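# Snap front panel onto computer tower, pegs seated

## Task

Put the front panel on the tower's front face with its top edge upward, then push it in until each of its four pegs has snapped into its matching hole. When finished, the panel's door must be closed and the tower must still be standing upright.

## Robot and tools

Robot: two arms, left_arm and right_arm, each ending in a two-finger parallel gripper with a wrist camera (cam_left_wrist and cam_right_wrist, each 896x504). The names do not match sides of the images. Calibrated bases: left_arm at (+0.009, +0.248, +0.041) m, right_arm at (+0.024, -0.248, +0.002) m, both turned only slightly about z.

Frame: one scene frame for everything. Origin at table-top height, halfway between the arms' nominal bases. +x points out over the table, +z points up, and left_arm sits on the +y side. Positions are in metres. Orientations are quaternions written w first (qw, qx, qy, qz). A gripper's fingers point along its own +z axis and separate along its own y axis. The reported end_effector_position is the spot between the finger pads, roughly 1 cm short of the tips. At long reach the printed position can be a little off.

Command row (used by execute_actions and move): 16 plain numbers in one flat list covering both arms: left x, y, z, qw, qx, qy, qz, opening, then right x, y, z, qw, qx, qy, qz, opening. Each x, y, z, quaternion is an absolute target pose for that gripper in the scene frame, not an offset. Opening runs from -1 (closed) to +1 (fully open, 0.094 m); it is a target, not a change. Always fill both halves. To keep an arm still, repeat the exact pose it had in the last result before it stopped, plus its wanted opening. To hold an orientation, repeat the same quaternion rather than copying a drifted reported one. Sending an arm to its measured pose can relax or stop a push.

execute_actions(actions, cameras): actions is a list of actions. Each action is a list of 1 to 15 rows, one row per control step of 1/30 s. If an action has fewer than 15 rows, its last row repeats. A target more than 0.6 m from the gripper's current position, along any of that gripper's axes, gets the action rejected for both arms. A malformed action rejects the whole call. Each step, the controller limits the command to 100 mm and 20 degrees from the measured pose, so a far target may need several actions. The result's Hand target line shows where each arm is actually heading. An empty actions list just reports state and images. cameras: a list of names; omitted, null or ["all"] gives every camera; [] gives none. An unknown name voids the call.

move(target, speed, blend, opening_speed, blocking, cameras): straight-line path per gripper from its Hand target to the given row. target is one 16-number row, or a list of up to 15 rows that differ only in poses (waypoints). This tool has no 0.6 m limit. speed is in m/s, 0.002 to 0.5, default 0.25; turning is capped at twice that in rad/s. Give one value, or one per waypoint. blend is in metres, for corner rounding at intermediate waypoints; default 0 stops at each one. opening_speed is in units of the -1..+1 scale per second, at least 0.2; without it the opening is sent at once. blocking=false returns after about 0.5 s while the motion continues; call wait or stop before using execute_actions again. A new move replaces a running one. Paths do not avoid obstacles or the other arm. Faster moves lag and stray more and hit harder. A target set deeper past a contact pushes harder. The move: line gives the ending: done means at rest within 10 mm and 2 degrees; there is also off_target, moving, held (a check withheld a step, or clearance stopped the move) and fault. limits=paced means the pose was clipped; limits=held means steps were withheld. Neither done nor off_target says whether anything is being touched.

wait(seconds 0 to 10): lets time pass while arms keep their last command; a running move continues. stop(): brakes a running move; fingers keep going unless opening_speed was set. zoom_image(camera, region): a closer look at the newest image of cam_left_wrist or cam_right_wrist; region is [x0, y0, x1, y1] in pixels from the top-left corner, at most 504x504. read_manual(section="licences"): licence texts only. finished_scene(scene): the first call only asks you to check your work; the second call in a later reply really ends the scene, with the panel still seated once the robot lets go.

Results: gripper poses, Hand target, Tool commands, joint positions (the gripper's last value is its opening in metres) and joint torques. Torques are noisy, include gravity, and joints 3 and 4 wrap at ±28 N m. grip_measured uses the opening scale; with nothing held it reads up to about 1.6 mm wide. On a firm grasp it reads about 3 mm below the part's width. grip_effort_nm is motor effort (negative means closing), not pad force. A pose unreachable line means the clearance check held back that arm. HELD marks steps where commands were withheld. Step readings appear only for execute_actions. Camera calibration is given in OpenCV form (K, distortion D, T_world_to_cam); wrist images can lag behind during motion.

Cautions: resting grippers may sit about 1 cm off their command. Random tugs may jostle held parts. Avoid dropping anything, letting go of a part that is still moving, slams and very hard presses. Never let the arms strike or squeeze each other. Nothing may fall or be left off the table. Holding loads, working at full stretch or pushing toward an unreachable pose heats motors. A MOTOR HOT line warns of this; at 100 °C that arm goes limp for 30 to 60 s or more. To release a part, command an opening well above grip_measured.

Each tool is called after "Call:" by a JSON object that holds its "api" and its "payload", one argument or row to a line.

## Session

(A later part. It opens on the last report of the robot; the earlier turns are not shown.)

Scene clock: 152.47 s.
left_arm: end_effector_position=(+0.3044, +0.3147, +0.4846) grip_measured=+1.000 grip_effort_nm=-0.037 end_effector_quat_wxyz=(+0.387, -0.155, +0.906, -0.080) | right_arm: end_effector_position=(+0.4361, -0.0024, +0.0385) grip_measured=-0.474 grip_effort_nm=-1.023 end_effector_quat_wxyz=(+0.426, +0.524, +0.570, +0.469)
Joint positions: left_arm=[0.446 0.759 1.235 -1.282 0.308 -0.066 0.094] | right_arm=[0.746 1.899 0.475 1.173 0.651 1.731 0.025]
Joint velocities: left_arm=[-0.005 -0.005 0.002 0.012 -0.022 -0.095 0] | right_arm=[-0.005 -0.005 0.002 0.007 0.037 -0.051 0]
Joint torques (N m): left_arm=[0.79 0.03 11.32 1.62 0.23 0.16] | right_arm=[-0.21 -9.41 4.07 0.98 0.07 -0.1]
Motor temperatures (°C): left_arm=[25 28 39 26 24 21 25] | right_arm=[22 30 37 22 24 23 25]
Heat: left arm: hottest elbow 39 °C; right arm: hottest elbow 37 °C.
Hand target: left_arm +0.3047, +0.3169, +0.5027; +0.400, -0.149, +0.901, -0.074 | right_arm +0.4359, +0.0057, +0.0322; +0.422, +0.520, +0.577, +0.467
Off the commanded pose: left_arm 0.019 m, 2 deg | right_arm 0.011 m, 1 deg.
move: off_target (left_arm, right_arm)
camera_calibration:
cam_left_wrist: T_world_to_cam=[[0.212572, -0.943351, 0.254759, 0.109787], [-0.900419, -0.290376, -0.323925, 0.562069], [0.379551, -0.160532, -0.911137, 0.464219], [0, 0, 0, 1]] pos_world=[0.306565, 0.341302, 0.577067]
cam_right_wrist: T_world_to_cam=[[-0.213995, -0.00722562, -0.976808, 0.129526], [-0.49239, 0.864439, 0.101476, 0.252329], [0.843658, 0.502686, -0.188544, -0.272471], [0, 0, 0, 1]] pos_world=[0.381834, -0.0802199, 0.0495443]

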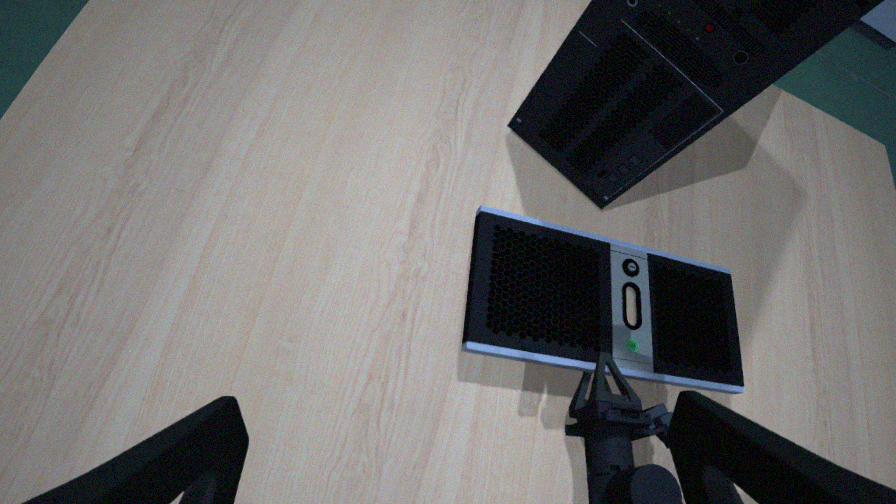

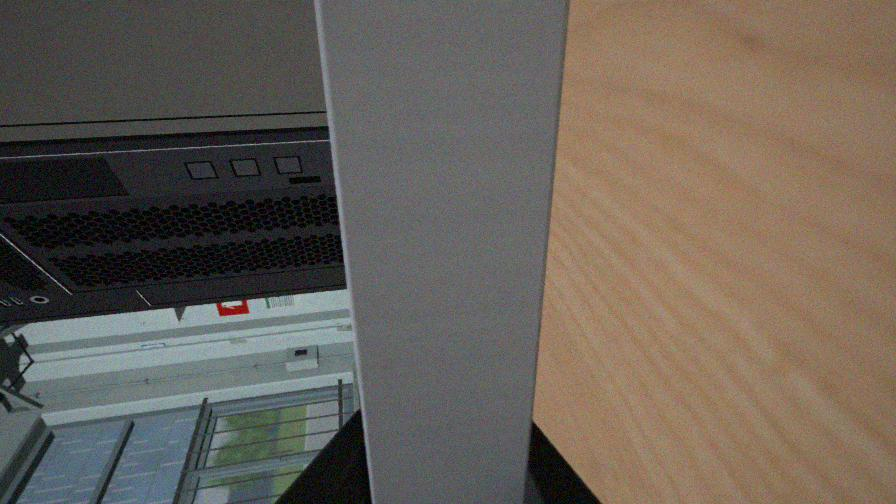

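Call:
{"api": "move", "payload": {
  "target": [
    [0.3048,0.317,0.503,0.4,-0.149,0.901,-0.074,1,0.43,-0.003,0.25,0.4215,0.5205,0.577,0.467,-0.85]
  ],
  "speed": 0.12
}}

Call:
{"api": "move", "payload": {
  "target": [
    [0.3048,0.317,0.503,0.4,-0.149,0.901,-0.074,1,0.42,-0.12,0.35,0.579,-0.406,0.579,0.406,-0.85]
  ],
  "speed": 0.2
}}

Scene clock: 161.37 s.
left_arm: end_effector_position=(+0.3044, +0.3147, +0.4846) grip_measured=+1.000 grip_effort_nm=-0.032 end_effector_quat_wxyz=(+0.387, -0.155, +0.906, -0.080) | right_arm: end_effector_position=(+0.4150, -0.0205, +0.1973) grip_measured=-0.528 grip_effort_nm=-1.009 end_effector_quat_wxyz=(+0.419, +0.524, +0.609, +0.424)
Joint positions: left_arm=[0.446 0.759 1.235 -1.282 0.308 -0.066 0.094] | right_arm=[0.746 1.184 0.522 0.291 0.642 1.731 0.022]
Joint velocities: left_arm=[-0.005 -0.005 -0.017 -0.002 0.037 0.007 0] | right_arm=[-0.024 -0.015 0.002 0.002 -0.051 -0.051 -0.001]
Joint torques (N m): left_arm=[0.73 0.56 11.33 1.51 0.25 0.15] | right_arm=[-1.2 -9.47 15.09 1.7 0.3 -0.11]
Motor temperatures (°C): left_arm=[25 28 39 26 24 21 25] | right_arm=[22 30 37 22 24 23 25]
Heat: left arm: hottest elbow 39 °C; right arm: hottest elbow 37 °C.
Hand target: left_arm +0.3047, +0.3169, +0.5027; +0.400, -0.149, +0.901, -0.074 | right_arm +0.4273, -0.0052, +0.2469; +0.422, +0.521, +0.577, +0.467
Off the commanded pose: left_arm 0.019 m, 2 deg | right_arm 0.058 m, 6 deg.
move: off_target (left_arm, right_arm)
camera_calibration:
cam_left_wrist: T_world_to_cam=[[0.212572, -0.943351, 0.254759, 0.109787], [-0.900419, -0.290376, -0.323925, 0.562069], [0.379551, -0.160532, -0.911137, 0.464219], [0, 0, 0, 1]] pos_world=[0.306565, 0.341302, 0.577067]
cam_right_wrist: T_world_to_cam=[[-0.299334, -0.0869627, -0.950177, 0.308471], [-0.492085, 0.867254, 0.0756483, 0.246482], [0.817466, 0.490212, -0.302392, -0.182486], [0, 0, 0, 1]] pos_world=[0.362803, -0.0974802, 0.219274]

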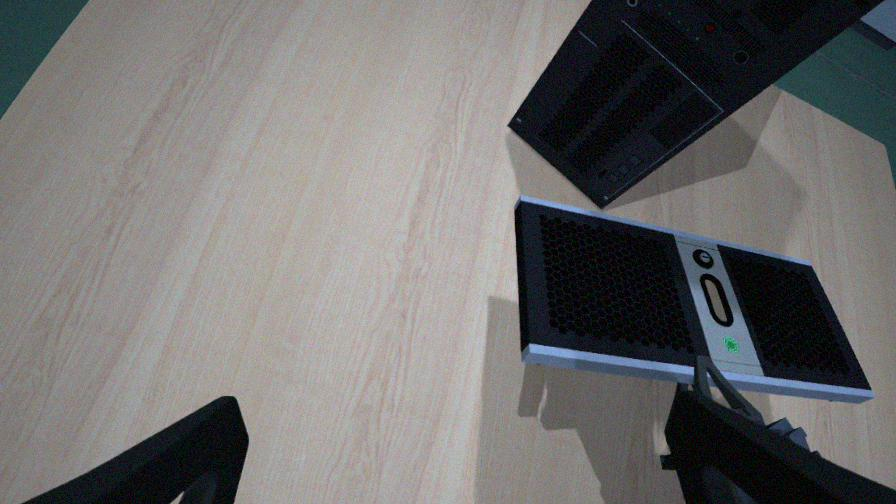

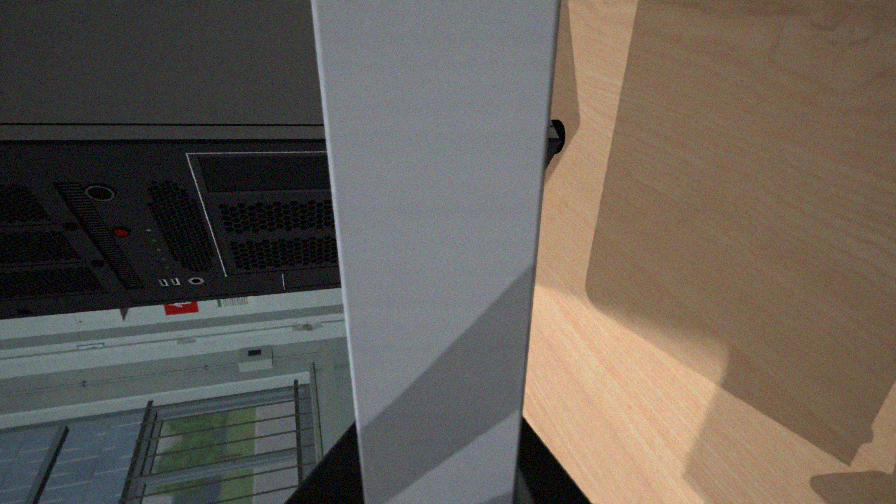

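Scene clock: 167.63 s.
left_arm: end_effector_position=(+0.3044, +0.3147, +0.4846) grip_measured=+1.000 grip_effort_nm=-0.032 end_effector_quat_wxyz=(+0.387, -0.155, +0.906, -0.080) | right_arm: end_effector_position=(+0.4100, -0.1093, +0.3073) grip_measured=-0.530 grip_effort_nm=-1.013 end_effector_quat_wxyz=(+0.549, -0.373, +0.604, +0.441)
Joint positions: left_arm=[0.446 0.759 1.235 -1.282 0.308 -0.066 0.094] | right_arm=[-0.08 1.143 0.609 0.505 -1.298 0.096 0.022]
Joint velocities: left_arm=[-0.005 -0.015 0.002 -0.002 0.037 -0.007 0] | right_arm=[0.015 0.015 0.007 0.002 0.051 0.022 0]
Joint torques (N m): left_arm=[0.56 0.44 11.37 1.59 0.23 0.16] | right_arm=[-1.79 -8.59 15.75 1.07 -0.11 -0.22]
Motor temperatures (°C): left_arm=[24 28 39 26 24 21 25] | right_arm=[22 30 38 22 24 23 25]
Heat: left arm: hottest elbow 39 °C; right arm: hottest elbow 38 °C.
Hand target: left_arm +0.3047, +0.3169, +0.5027; +0.400, -0.149, +0.901, -0.074 | right_arm +0.4198, -0.1144, +0.3500; +0.583, -0.398, +0.576, +0.412
Off the commanded pose: left_arm 0.019 m, 2 deg | right_arm 0.045 m, 7 deg.
move: off_target (left_arm, right_arm)
camera_calibration:
cam_left_wrist: T_world_to_cam=[[0.212572, -0.943351, 0.254759, 0.109787], [-0.900419, -0.290376, -0.323925, 0.562069], [0.379551, -0.160532, -0.911137, 0.464219], [0, 0, 0, 1]] pos_world=[0.306565, 0.341302, 0.577067]
cam_right_wrist: T_world_to_cam=[[0.928205, -0.349239, -0.128325, -0.380696], [-0.260706, -0.364409, -0.894002, 0.381192], [0.265458, 0.863272, -0.429295, 0.204443], [0, 0, 0, 1]] pos_world=[0.398472, -0.170534, 0.3797]

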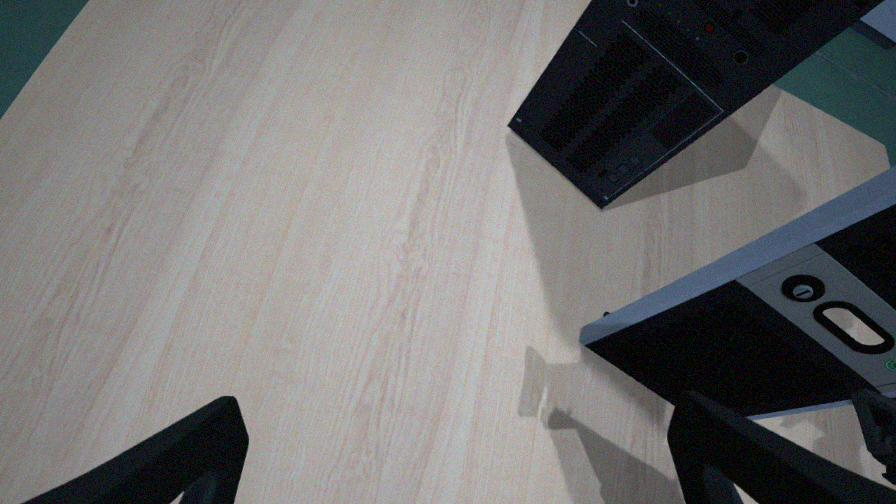

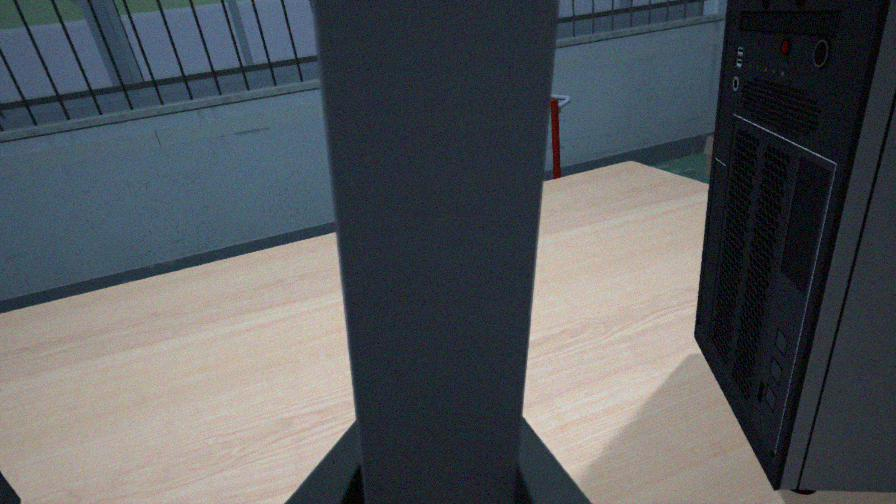

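Call:
{"api": "move", "payload": {
  "target": [
    [0.62,0.14,0.66,0.25,0.1,0.94,-0.16,-1,0.44,-0.06,0.35,0.630,-0.3856,0.5816,0.3469,-0.85],
    [0.62,0.14,0.66,0.25,0.1,0.94,-0.16,-1,0.57,0.04,0.24,0.630,-0.3856,0.5816,0.3469,-0.85]
  ],
  "speed": 0.15
}}

Scene clock: 177.97 s.
left_arm: end_effector_position=(+0.6213, +0.1450, +0.6551) grip_measured=-0.989 grip_effort_nm=-0.657 end_effector_quat_wxyz=(+0.393, +0.079, +0.899, -0.179) | right_arm: end_effector_position=(+0.5528, +0.0269, +0.2036) grip_measured=-0.529 grip_effort_nm=-1.018 end_effector_quat_wxyz=(+0.594, -0.371, +0.619, +0.356)
Joint positions: left_arm=[-0.024 1.934 2.884 -1.679 0.34 -0.052 0.001] | right_arm=[0.259 1.694 0.855 0.779 -0.81 -0.044 0.022]
Joint velocities: left_arm=[-0.005 0.005 -0.007 -0.012 -0.022 -0.037 -0.002] | right_arm=[0.005 -0.005 0.017 0.027 -0.037 -0.037 0]
Joint torques (N m): left_arm=[-0.21 -12.57 8.05 2.04 0.29 -0.02] | right_arm=[-0.44 -14.62 13.08 2.56 0.12 -0.2]
Motor temperatures (°C): left_arm=[24 28 40 26 24 21 25] | right_arm=[22 30 41 22 24 23 26]
Heat: left arm: hottest elbow 40 °C; right arm: hottest elbow 41 °C.
Hand target: left_arm +0.6254, +0.1414, +0.6572; +0.399, +0.079, +0.895, -0.183 | right_arm +0.5664, +0.0374, +0.2409; +0.628, -0.386, +0.581, +0.345
Off the commanded pose: left_arm 0.007 m, 17 deg | right_arm 0.042 m, 6 deg.
elbow stopped short (left arm): the move would have taken joint 3 (elbow) straighter than the controller allows.
move: off_target (left_arm, right_arm)
camera_calibration:
cam_left_wrist: T_world_to_cam=[[-0.288967, -0.923947, 0.250637, 0.150382], [-0.89936, 0.172272, -0.401837, 0.836686], [0.328099, -0.341531, -0.880743, 0.510311], [0, 0, 0, 1]] pos_world=[0.628505, 0.169094, 0.747973]
cam_right_wrist: T_world_to_cam=[[0.874039, -0.485827, -0.00531564, -0.470442], [-0.228279, -0.400984, -0.887187, 0.357073], [0.428888, 0.776649, -0.46138, -0.0770606], [0, 0, 0, 1]] pos_world=[0.525747, -0.025524, 0.278735]

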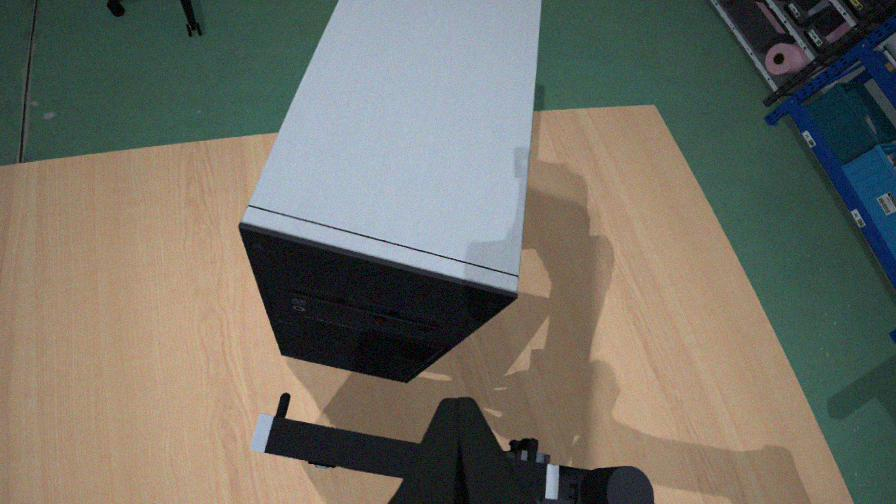

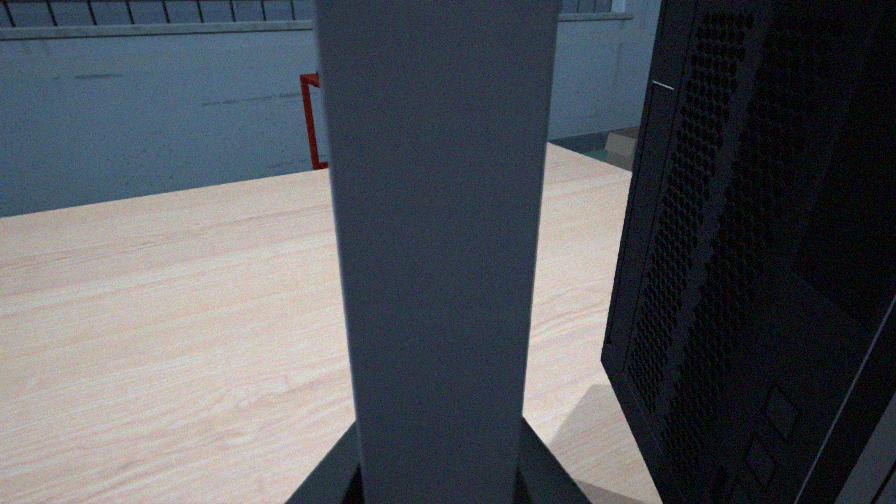

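Call:
{"api": "move", "payload": {
  "target": [0.65,0.16,0.63,0.25,0.1,0.94,-0.16,-1,0.58,0.045,0.235,0.630,-0.3856,0.5816,0.3469,-0.85],
  "speed": 0.15
}}

Call:
{"api": "zoom_image", "payload": {
  "camera": "cam_left_wrist",
  "region": [180, 160, 680, 504]
}}

Scene clock: 189.67 s.
left_arm: end_effector_position=(+0.6418, +0.1573, +0.6316) grip_measured=-0.989 grip_effort_nm=-0.642 end_effector_quat_wxyz=(+0.377, +0.075, +0.905, -0.184) | right_arm: end_effector_position=(+0.5656, +0.0325, +0.2015) grip_measured=-0.529 grip_effort_nm=-1.018 end_effector_quat_wxyz=(+0.599, -0.372, +0.614, +0.354)
Joint positions: left_arm=[0.005 1.974 2.884 -1.679 0.369 -0.037 0.001] | right_arm=[0.263 1.733 0.891 0.798 -0.804 -0.044 0.022]
Joint velocities: left_arm=[0.005 0.005 0.002 -0.012 -0.081 -0.022 0.001] | right_arm=[-0.015 -0.015 0.017 0.002 -0.037 0.051 -0.001]
Joint torques (N m): left_arm=[0.62 -13.04 8.46 1.66 0.28 0.16] | right_arm=[-0.38 -14.15 12.78 2.41 0.17 -0.11]
Motor temperatures (°C): left_arm=[24 28 40 26 24 21 25] | right_arm=[22 30 44 22 24 23 26]
Heat: left arm: hottest elbow 40 °C; right arm: hottest elbow 44 °C.
Hand target: left_arm +0.6484, +0.1606, +0.6286; +0.380, +0.079, +0.904, -0.181 | right_arm +0.5779, +0.0440, +0.2353; +0.629, -0.384, +0.580, +0.347
Off the commanded pose: left_arm 0.009 m, 16 deg | right_arm 0.039 m, 5 deg.
elbow stopped short (left arm): the move would have taken joint 3 (elbow) straighter than the controller allows.
move: off_target (left_arm, right_arm)
camera_calibration:
cam_left_wrist: T_world_to_cam=[[-0.281233, -0.921682, 0.267228, 0.157842], [-0.912963, 0.17118, -0.3704, 0.832597], [0.295647, -0.348138, -0.889603, 0.514535], [0, 0, 0, 1]] pos_world=[0.6524, 0.182085, 0.723946]
cam_right_wrist: T_world_to_cam=[[0.87329, -0.487156, 0.00656737, -0.48079], [-0.214751, -0.396998, -0.892342, 0.353597], [0.437317, 0.777864, -0.451311, -0.0946975], [0, 0, 0, 1]] pos_world=[0.537218, -0.0201809, 0.275949]

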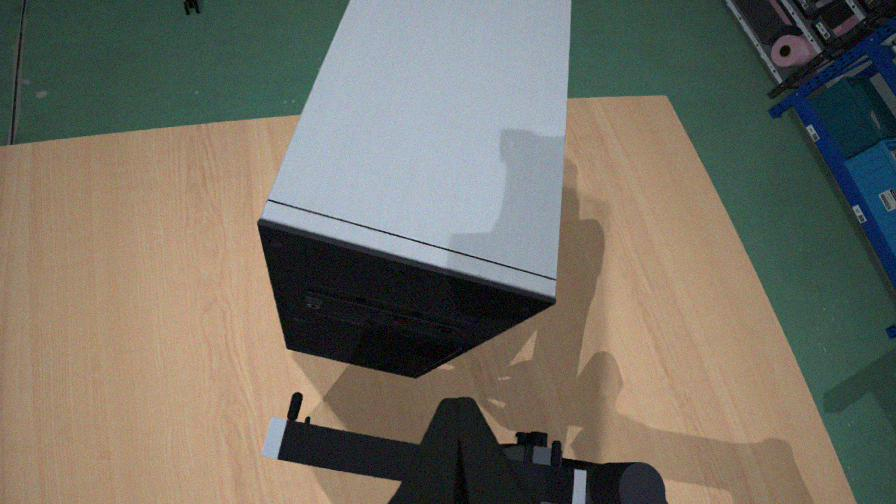

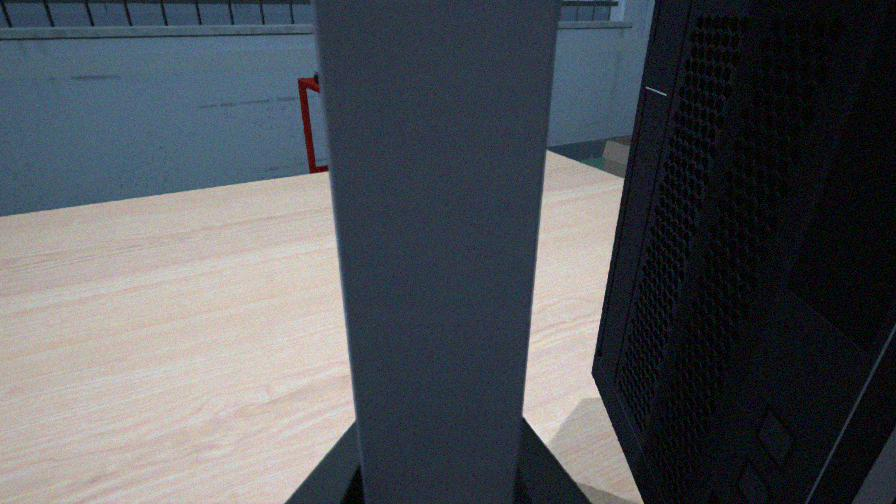

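Scaled by 1.008 from the camera's 896x504 image, which has a finer 1280x720 frame.

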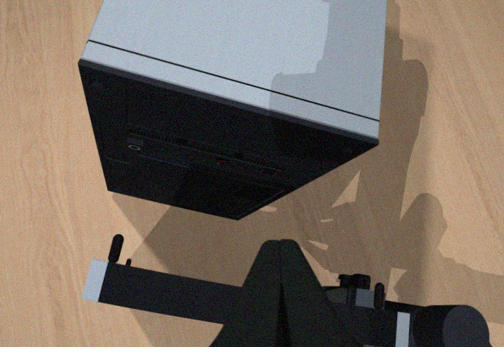

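Call:
{"api": "move", "payload": {
  "target": [0.65,0.16,0.63,0.25,0.1,0.94,-0.16,-1,0.646,0.053,0.231,0.6345,-0.378,0.5867,0.3386,-0.85],
  "speed": 0.1
}}

Call:
{"api": "zoom_image", "payload": {
  "camera": "cam_left_wrist",
  "region": [220, 180, 660, 504]
}}

Scene clock: 209.37 s.
left_arm: end_effector_position=(+0.6418, +0.1573, +0.6316) grip_measured=-0.989 grip_effort_nm=-0.647 end_effector_quat_wxyz=(+0.377, +0.076, +0.905, -0.184) | right_arm: end_effector_position=(+0.6282, +0.0488, +0.2007) grip_measured=-0.529 grip_effort_nm=-1.023 end_effector_quat_wxyz=(+0.609, -0.371, +0.608, +0.348)
Joint positions: left_arm=[0.005 1.974 2.884 -1.679 0.369 -0.035 0.001] | right_arm=[0.263 1.866 1.082 0.763 -0.792 -0.044 0.022]
Joint velocities: left_arm=[0.005 -0.034 -0.007 0.017 -0.066 -0.037 0.002] | right_arm=[0.005 0.005 0.007 -0.002 0.022 0.081 0]
Joint torques (N m): left_arm=[0.67 -13.33 8.4 1.83 0.2 0.14] | right_arm=[-1.26 -16.79 13.35 1.31 0.2 -0.1]
Motor temperatures (°C): left_arm=[24 29 40 26 24 21 25] | right_arm=[22 31 43 22 24 23 26]
Heat: left arm: hottest elbow 40 °C; right arm: hottest elbow 43 °C.
Hand target: left_arm +0.6490, +0.1602, +0.6288; +0.381, +0.079, +0.903, -0.181 | right_arm +0.6440, +0.0522, +0.2316; +0.633, -0.377, +0.585, +0.338
Off the commanded pose: left_arm 0.009 m, 16 deg | right_arm 0.035 m, 4 deg.
elbow stopped short (left arm): the move would have taken joint 3 (elbow) straighter than the controller allows.
move: off_target (left_arm, right_arm)
camera_calibration:
cam_left_wrist: T_world_to_cam=[[-0.282571, -0.921666, 0.265869, 0.159557], [-0.912475, 0.172771, -0.370864, 0.832326], [0.295878, -0.347394, -0.889817, 0.514405], [0, 0, 0, 1]] pos_world=[0.652362, 0.181957, 0.723984]
cam_right_wrist: T_world_to_cam=[[0.867334, -0.497198, 0.0229547, -0.52665], [-0.199421, -0.389394, -0.899224, 0.364173], [0.456031, 0.775349, -0.436886, -0.149581], [0, 0, 0, 1]] pos_world=[0.597618, -0.00406482, 0.274213]

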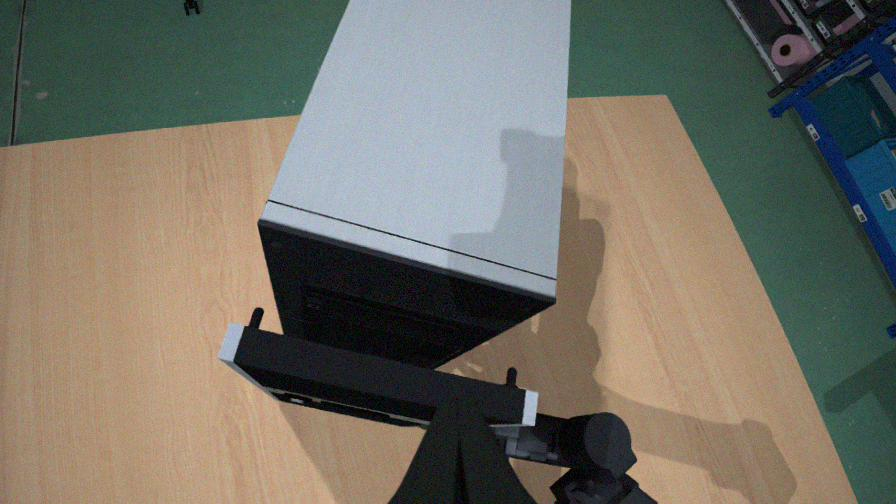

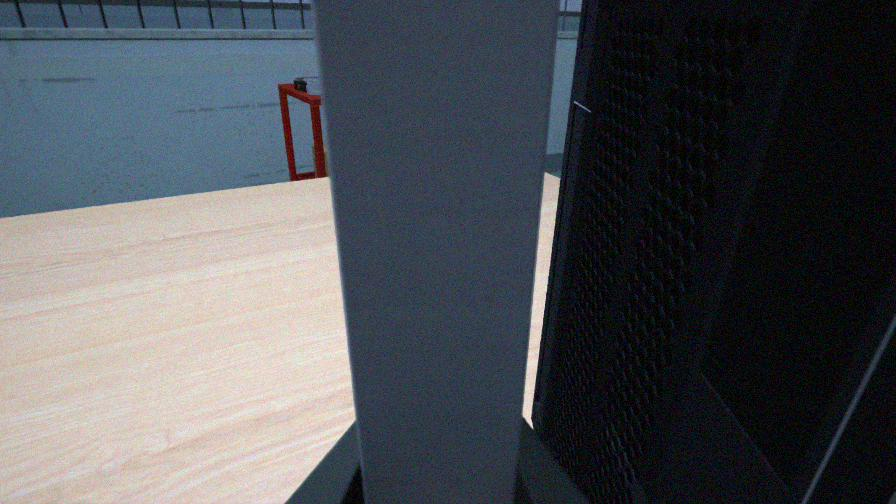

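Scaled by 1.145 from the camera's 896x504 image, which has a finer 1280x720 frame.

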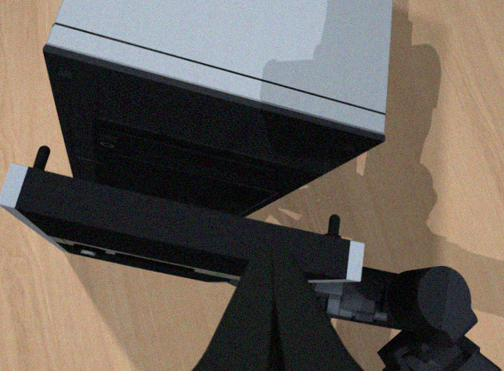

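Call:
{"api": "move", "payload": {
  "target": [
    [0.68,0.38,0.60,0.57,0.39,0.57,-0.44,-1,0.668,0.042,0.231,0.6345,-0.378,0.5867,0.3386,-0.85],
    [0.69,0.38,0.54,0.57,0.39,0.57,-0.44,-1,0.668,0.042,0.231,0.6345,-0.378,0.5867,0.3386,-0.85]
  ],
  "speed": 0.15
}}

Call:
{"api": "zoom_image", "payload": {
  "camera": "cam_left_wrist",
  "region": [200, 0, 700, 504]
}}

Scene clock: 227.37 s.
left_arm: end_effector_position=(+0.6790, +0.3805, +0.5470) grip_measured=-0.989 grip_effort_nm=-0.647 end_effector_quat_wxyz=(+0.585, +0.354, +0.614, -0.393) | right_arm: end_effector_position=(+0.6469, +0.0474, +0.2011) grip_measured=-0.529 grip_effort_nm=-1.023 end_effector_quat_wxyz=(+0.608, -0.374, +0.606, +0.351)
Joint positions: left_arm=[0.5 1.966 2.224 -0.892 1.563 0.566 0.001] | right_arm=[0.25 1.903 1.143 0.741 -0.815 -0.044 0.022]
Joint velocities: left_arm=[-0.015 -0.015 -0.012 0.017 -0.022 -0.007 -0.001] | right_arm=[-0.015 -0.005 0.017 0.002 -0.051 -0.066 -0.001]
Joint torques (N m): left_arm=[-0.21 -16.91 8.61 1.94 0.55 0.16] | right_arm=[-2.32 -16.79 13.39 1.26 -0.04 -0.07]
Motor temperatures (°C): left_arm=[24 29 40 26 24 21 25] | right_arm=[22 31 44 22 24 23 26]
Heat: left arm: hottest elbow 40 °C; right arm: hottest elbow 44 °C.
Hand target: left_arm +0.6851, +0.3815, +0.5381; +0.587, +0.357, +0.612, -0.392 | right_arm +0.6660, +0.0412, +0.2313; +0.633, -0.377, +0.586, +0.338
Off the commanded pose: left_arm 0.013 m, 9 deg | right_arm 0.037 m, 4 deg.
joint sent to its limit (left arm) — joint 5 (wrist yaw), upper limit. The joint targets are off in position and orientation.
move: off_target (left_arm, right_arm)
camera_calibration:
cam_left_wrist: T_world_to_cam=[[-0.894748, -0.442761, 0.0582177, 0.745304], [-0.236953, 0.360205, -0.902278, 0.55704], [0.378523, -0.821106, -0.427206, 0.37679], [0, 0, 0, 1]] pos_world=[0.656227, 0.438727, 0.620182]
cam_right_wrist: T_world_to_cam=[[0.871807, -0.489263, 0.0239833, -0.547049], [-0.194307, -0.390346, -0.89993, 0.364575], [0.449664, 0.779905, -0.435373, -0.153313], [0, 0, 0, 1]] pos_world=[0.6167, -0.00577119, 0.274464]

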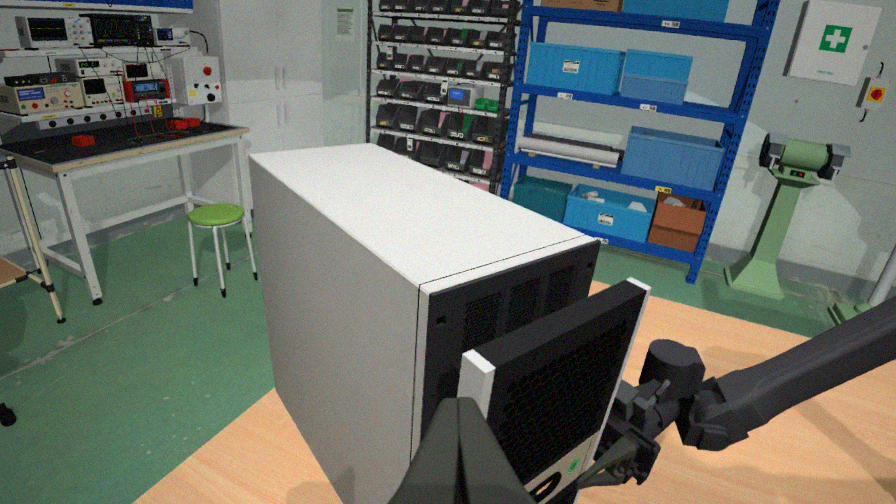

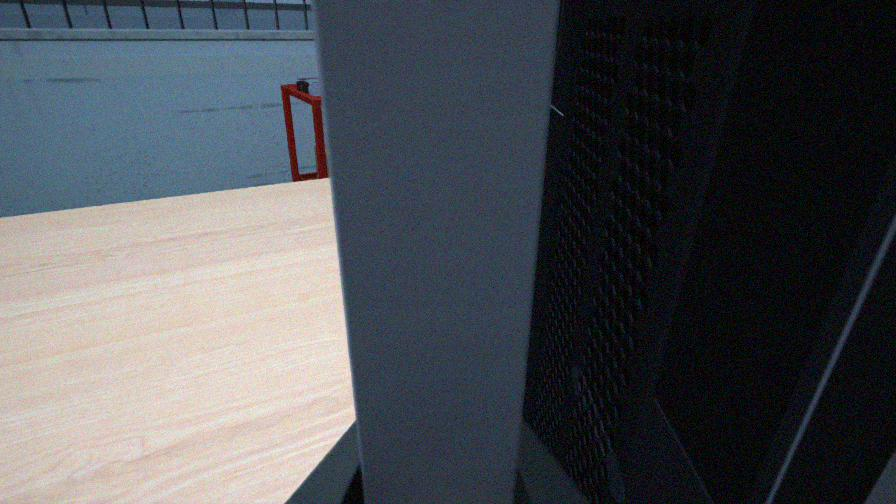

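Scaled by 1.000.

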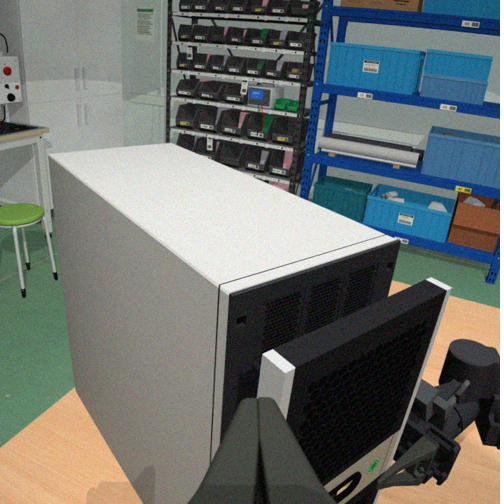

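Call:
{"api": "move", "payload": {
  "target": [
    [0.65,0.2,0.65,0.38,0.076,0.905,-0.184,-1,0.665,0.036,0.255,0.6345,-0.378,0.5867,0.3386,-0.85]
  ],
  "speed": 0.15
}}

Call:
{"api": "zoom_image", "payload": {
  "camera": "cam_left_wrist",
  "region": [200, 140, 660, 504]
}}

Scene clock: 275.73 s.
left_arm: end_effector_position=(+0.6477, +0.1993, +0.6547) grip_measured=-0.989 grip_effort_nm=-0.647 end_effector_quat_wxyz=(+0.421, +0.077, +0.885, -0.183) | right_arm: end_effector_position=(+0.6487, +0.0428, +0.2034) grip_measured=-0.529 grip_effort_nm=-1.013 end_effector_quat_wxyz=(+0.600, -0.371, +0.615, +0.353)
Joint positions: left_arm=[0.085 1.959 2.884 -1.612 0.427 0.005 0.001] | right_arm=[0.242 1.89 1.148 0.696 -0.822 -0.044 0.022]
Joint velocities: left_arm=[-0.005 -0.005 -0.017 0.017 -0.022 0.007 -0.001] | right_arm=[0.005 -0.005 -0.012 -0.007 0.037 0.037 -0.001]
Joint torques (N m): left_arm=[-0.67 -12.81 8.43 1.65 0.1 -0.03] | right_arm=[-2.73 -19.84 12.93 1.24 -0.1 -0.13]
Motor temperatures (°C): left_arm=[24 30 39 26 25 21 25] | right_arm=[22 34 49 22 24 23 27]
Heat: left arm: hottest elbow 39 °C; right arm: hottest elbow 49 °C.
Hand target: left_arm +0.6539, +0.1987, +0.6505; +0.420, +0.072, +0.886, -0.185 | right_arm +0.6621, +0.0354, +0.2548; +0.633, -0.377, +0.585, +0.338
Off the commanded pose: left_arm 0.005 m, 5 deg | right_arm 0.055 m, 5 deg.
elbow stopped short (left arm): the move would have taken joint 3 (elbow) straighter than the controller allows.
move: off_target (left_arm, right_arm)
camera_calibration:
cam_left_wrist: T_world_to_cam=[[-0.295777, -0.922348, 0.248578, 0.213776], [-0.874569, 0.156792, -0.458852, 0.875271], [0.384246, -0.353116, -0.853032, 0.467649], [0, 0, 0, 1]] pos_world=[0.649022, 0.225075, 0.7474]
cam_right_wrist: T_world_to_cam=[[0.871615, -0.490169, 0.00462702, -0.546726], [-0.217954, -0.395984, -0.892016, 0.379232], [0.439071, 0.776486, -0.45198, -0.139103], [0, 0, 0, 1]] pos_world=[0.620265, -0.00980645, 0.277939]

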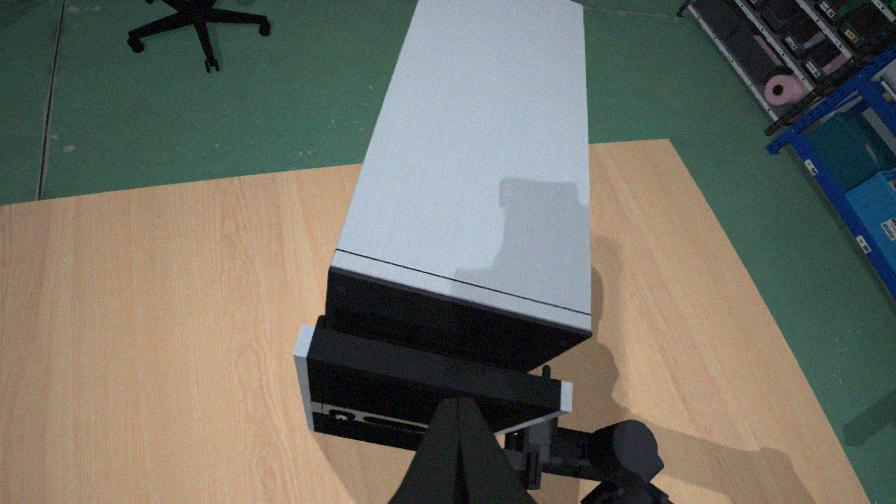

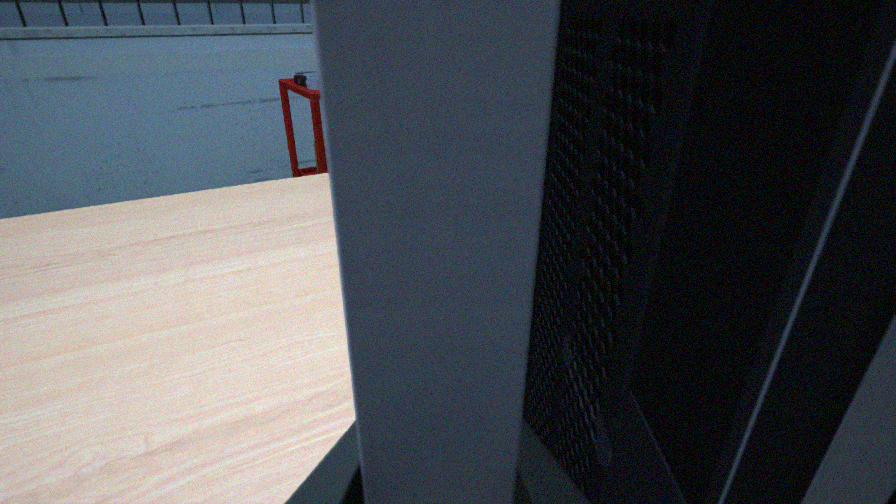

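Scaled by 1.096 from the camera's 896x504 image, which has a finer 1280x720 frame.

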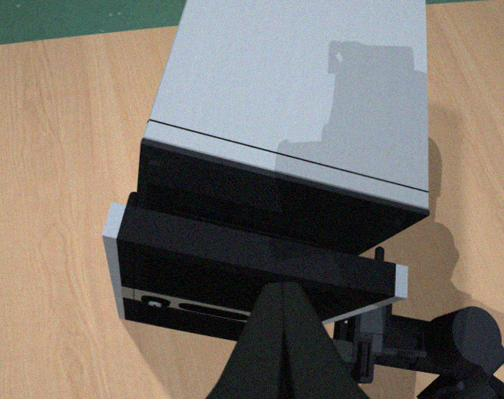

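Call:
{"api": "move", "payload": {
  "target": [
    [0.65,0.2,0.65,0.42,0.077,0.885,-0.183,-1,0.665,0.036,0.27,0.6345,-0.378,0.5867,0.3386,-0.85]
  ],
  "speed": 0.1
}}

Call:
{"api": "zoom_image", "payload": {
  "camera": "cam_left_wrist",
  "region": [260, 220, 620, 450]
}}

Scene clock: 287.50 s.
left_arm: end_effector_position=(+0.6523, +0.1995, +0.6418) grip_measured=-0.989 grip_effort_nm=-0.652 end_effector_quat_wxyz=(+0.410, +0.074, +0.890, -0.184) | right_arm: end_effector_position=(+0.6479, +0.0405, +0.2073) grip_measured=-0.529 grip_effort_nm=-1.018 end_effector_quat_wxyz=(+0.593, -0.368, +0.623, +0.355)
Joint positions: left_arm=[0.085 1.934 2.802 -1.582 0.427 0.005 0.001] | right_arm=[0.239 1.873 1.148 0.657 -0.822 -0.044 0.022]
Joint velocities: left_arm=[-0.005 -0.015 0.017 0.007 -0.051 -0.022 -0.001] | right_arm=[-0.005 -0.015 -0.002 0.002 -0.007 -0.022 -0.001]
Joint torques (N m): left_arm=[0.15 -15.74 6.08 2.51 0.32 0.09] | right_arm=[-2.37 -20.19 13.7 1.51 -0.1 -0.12]
Motor temperatures (°C): left_arm=[24 31 39 26 25 21 25] | right_arm=[22 34 49 22 24 23 27]
Heat: left arm: hottest elbow 39 °C; right arm: hottest elbow 49 °C.
Hand target: left_arm +0.6497, +0.2000, +0.6498; +0.420, +0.077, +0.886, -0.183 | right_arm +0.6611, +0.0349, +0.2696; +0.633, -0.377, +0.585, +0.338
Off the commanded pose: left_arm 0.009 m, 1 deg | right_arm 0.065 m, 7 deg.
move: off_target (right_arm)
camera_calibration:
cam_left_wrist: T_world_to_cam=[[-0.288629, -0.922103, 0.257718, 0.207911], [-0.886537, 0.155735, -0.435658, 0.866426], [0.361586, -0.35422, -0.862429, 0.475955], [0, 0, 0, 1]] pos_world=[0.656029, 0.225376, 0.734361]
cam_right_wrist: T_world_to_cam=[[0.870047, -0.492844, -0.0110584, -0.542857], [-0.237883, -0.400091, -0.885064, 0.393199], [0.431774, 0.772678, -0.465337, -0.127591], [0, 0, 0, 1]] pos_world=[0.620937, -0.0116414, 0.28263]

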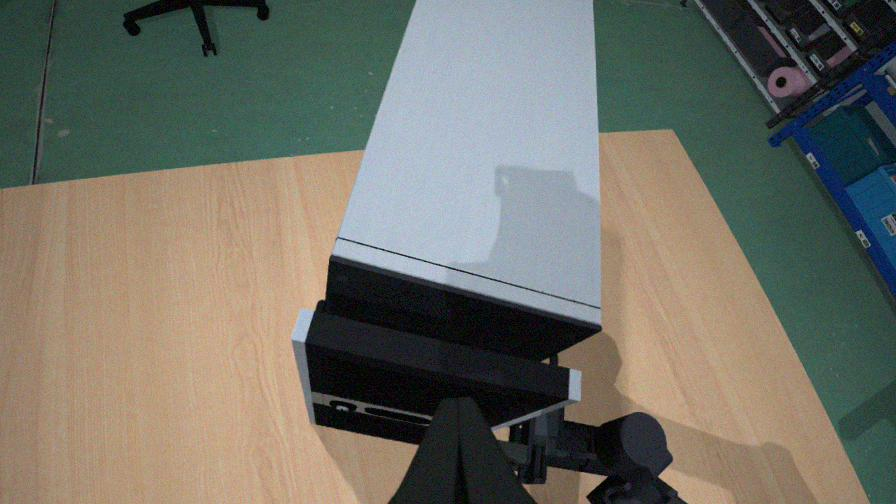

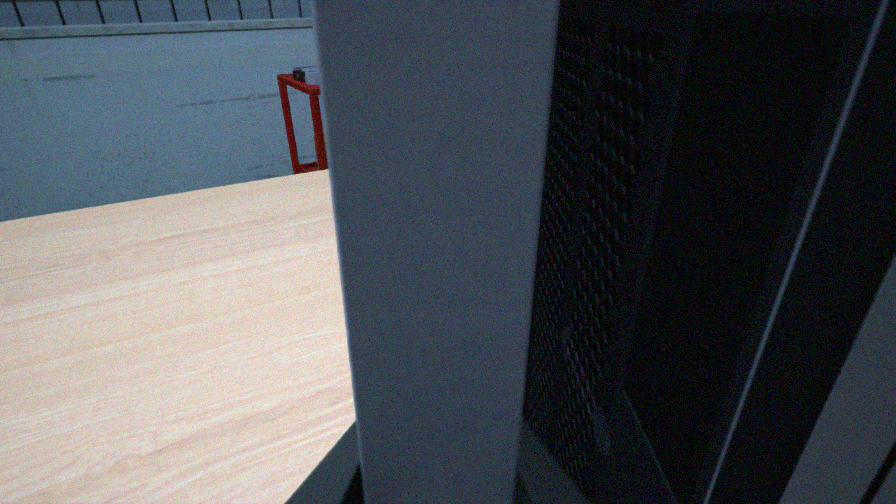

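Scaled by 1.400 from the camera's 896x504 image, which has a finer 1280x720 frame.

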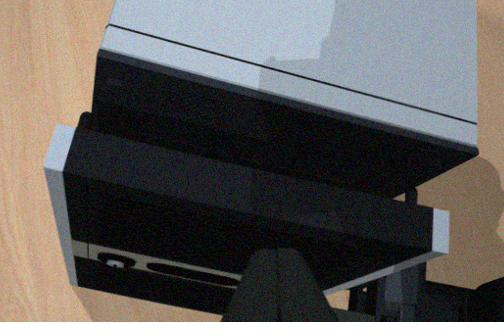

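Call:
{"api": "move", "payload": {
  "target": [
    [0.65,0.2,0.65,0.42,0.077,0.885,-0.183,-1,0.665,0.036,0.275,0.652,-0.368,0.5677,0.35,-0.85]
  ],
  "speed": 0.1
}}

Call:
{"api": "zoom_image", "payload": {
  "camera": "cam_left_wrist",
  "region": [260, 220, 620, 450]
}}

Scene clock: 301.47 s.
left_arm: end_effector_position=(+0.6523, +0.1995, +0.6418) grip_measured=-0.989 grip_effort_nm=-0.657 end_effector_quat_wxyz=(+0.410, +0.074, +0.890, -0.184) | right_arm: end_effector_position=(+0.6477, +0.0409, +0.2231) grip_measured=-0.529 grip_effort_nm=-1.013 end_effector_quat_wxyz=(+0.612, -0.363, +0.603, +0.361)
Joint positions: left_arm=[0.085 1.934 2.802 -1.582 0.427 0.005 0.001] | right_arm=[0.239 1.872 1.148 0.737 -0.825 0.002 0.022]
Joint velocities: left_arm=[-0.015 -0.024 0.012 -0.002 0.022 0.007 0] | right_arm=[0.005 -0.015 -0.002 0.002 -0.022 0.066 0]
Joint torques (N m): left_arm=[0.32 -15.5 6.57 2.32 0.28 0.05] | right_arm=[-2.2 -18.49 13.71 2.7 -0.02 0.13]
Motor temperatures (°C): left_arm=[24 30 38 26 25 21 25] | right_arm=[22 36 51 22 24 23 27]
Heat: left arm: hottest elbow 38 °C; right arm: hottest elbow 51 °C.
Hand target: left_arm +0.6500, +0.2000, +0.6500; +0.420, +0.077, +0.885, -0.183 | right_arm +0.6616, +0.0351, +0.2751; +0.650, -0.366, +0.566, +0.350
Off the commanded pose: left_arm 0.008 m, 1 deg | right_arm 0.055 m, 6 deg.
move: off_target (right_arm)
camera_calibration:
cam_left_wrist: T_world_to_cam=[[-0.288728, -0.922107, 0.257595, 0.208056], [-0.886371, 0.155741, -0.435994, 0.866611], [0.361915, -0.354209, -0.862296, 0.47569], [0, 0, 0, 1]] pos_world=[0.656051, 0.225377, 0.734429]
cam_right_wrist: T_world_to_cam=[[0.871498, -0.490396, 0.00180388, -0.546268], [-0.202361, -0.362967, -0.909563, 0.388284], [0.446701, 0.792317, -0.415562, -0.142008], [0, 0, 0, 1]] pos_world=[0.61808, -0.0144376, 0.29514]

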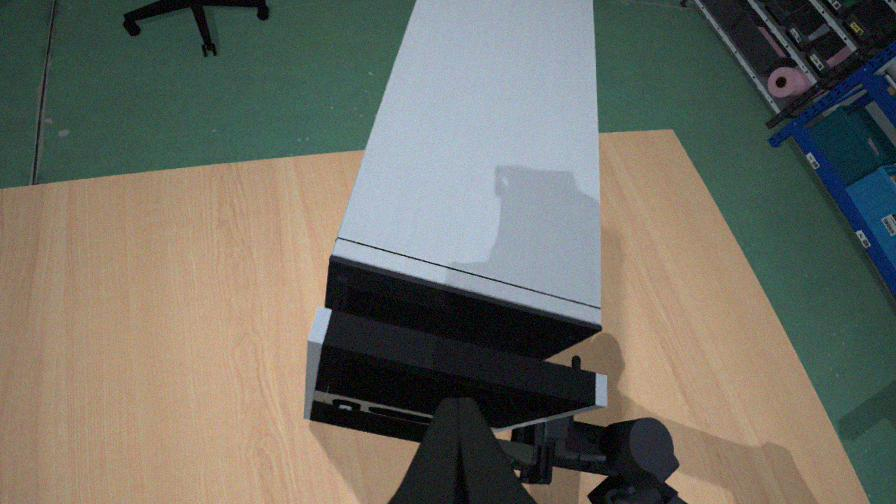

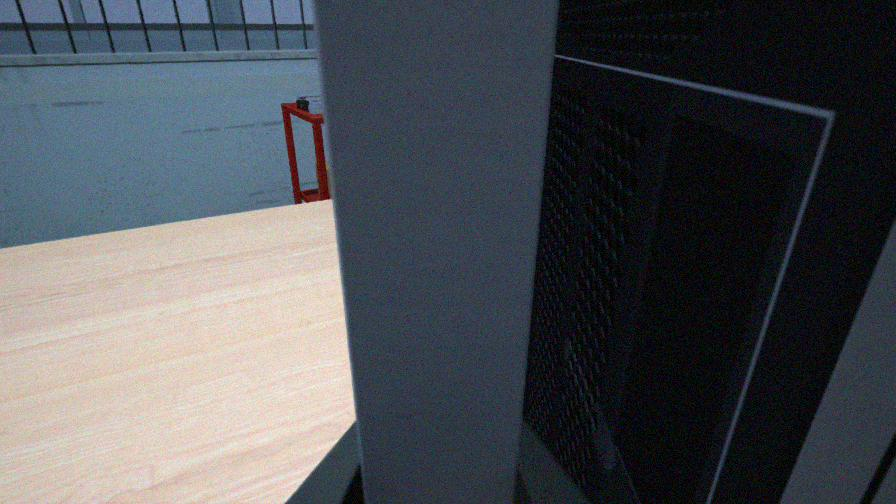

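Scaled by 1.400 from the camera's 896x504 image, which has a finer 1280x720 frame.

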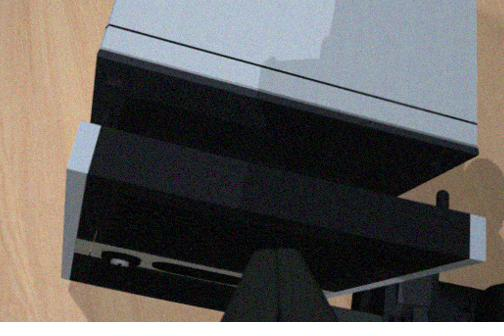

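Call:
{"api": "move", "payload": {
  "target": [
    [0.65,0.2,0.65,0.42,0.077,0.885,-0.183,-1,0.684,0.029,0.273,0.655,-0.362,0.5697,0.347,-0.85]
  ],
  "speed": 0.05
}}

Call:
{"api": "zoom_image", "payload": {
  "camera": "cam_left_wrist",
  "region": [260, 220, 620, 450]
}}

Scene clock: 319.20 s.
left_arm: end_effector_position=(+0.6523, +0.1995, +0.6418) grip_measured=-0.989 grip_effort_nm=-0.657 end_effector_quat_wxyz=(+0.410, +0.074, +0.890, -0.184) | right_arm: end_effector_position=(+0.6616, +0.0324, +0.2206) grip_measured=-0.529 grip_effort_nm=-1.018 end_effector_quat_wxyz=(+0.615, -0.358, +0.605, +0.358)
Joint positions: left_arm=[0.085 1.934 2.802 -1.582 0.427 0.005 0.001] | right_arm=[0.221 1.898 1.179 0.737 -0.831 0.006 0.022]
Joint velocities: left_arm=[-0.005 -0.005 0.007 0.032 -0.022 -0.037 -0.001] | right_arm=[-0.015 -0.005 -0.007 0.012 0.037 -0.022 -0.001]
Joint torques (N m): left_arm=[0.21 -15.74 6.58 2.3 0.28 0.06] | right_arm=[-2.37 -18.49 14.83 2.62 0.1 0.13]
Motor temperatures (°C): left_arm=[24 30 38 26 25 21 25] | right_arm=[22 37 52 22 24 23 27]
Heat: left arm: hottest elbow 38 °C; right arm: hottest elbow 52 °C.
Hand target: left_arm +0.6500, +0.2000, +0.6500; +0.420, +0.077, +0.885, -0.183 | right_arm +0.6794, +0.0276, +0.2731; +0.653, -0.361, +0.568, +0.347
Off the commanded pose: left_arm 0.008 m, 1 deg | right_arm 0.057 m, 6 deg.
move: off_target (right_arm)
camera_calibration:
cam_left_wrist: T_world_to_cam=[[-0.288728, -0.922107, 0.257595, 0.208056], [-0.886371, 0.155741, -0.435994, 0.866611], [0.361915, -0.354209, -0.862296, 0.47569], [0, 0, 0, 1]] pos_world=[0.656051, 0.225377, 0.734429]
cam_right_wrist: T_world_to_cam=[[0.865468, -0.500964, 0.00099085, -0.558015], [-0.206026, -0.357734, -0.910813, 0.388238], [0.456639, 0.788075, -0.412818, -0.149605], [0, 0, 0, 1]] pos_world=[0.631246, -0.0227598, 0.292406]

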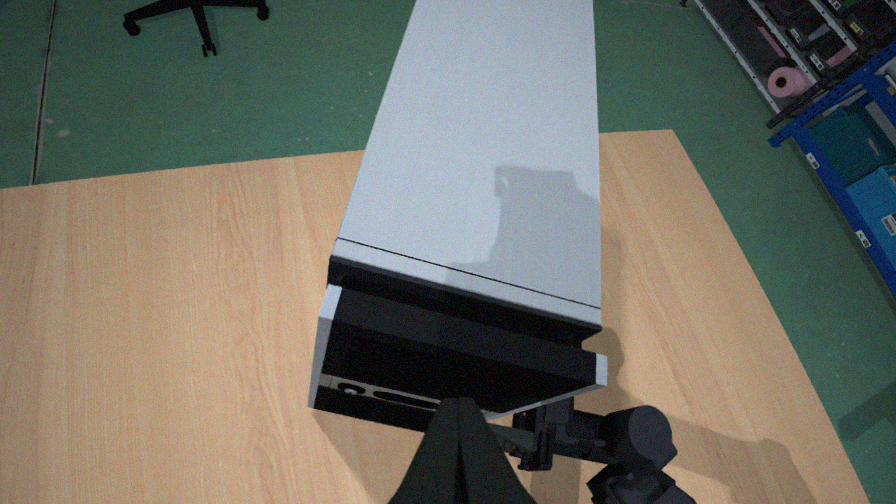

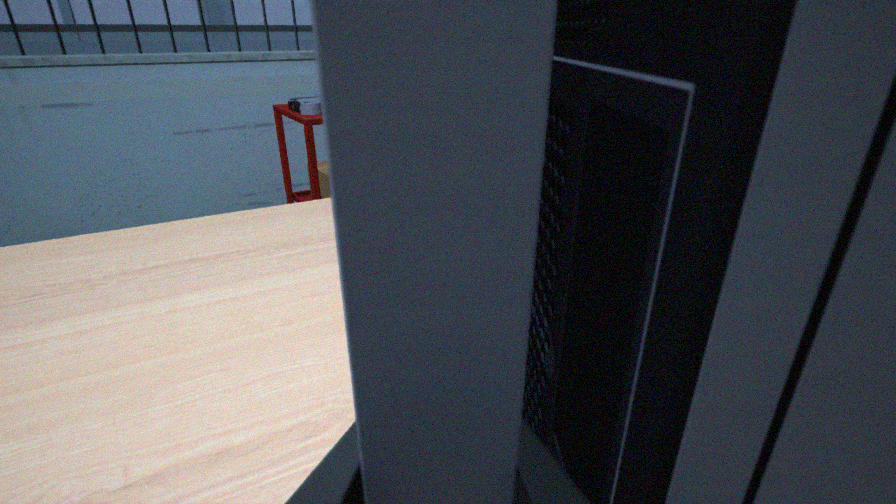

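Scaled by 1.400 from the camera's 896x504 image, which has a finer 1280x720 frame.

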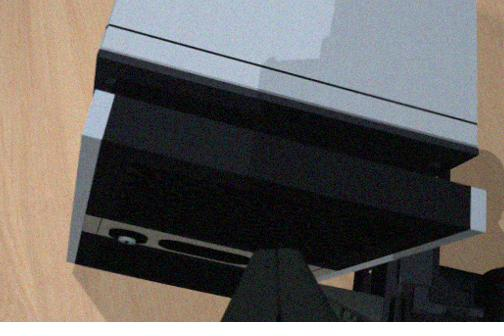

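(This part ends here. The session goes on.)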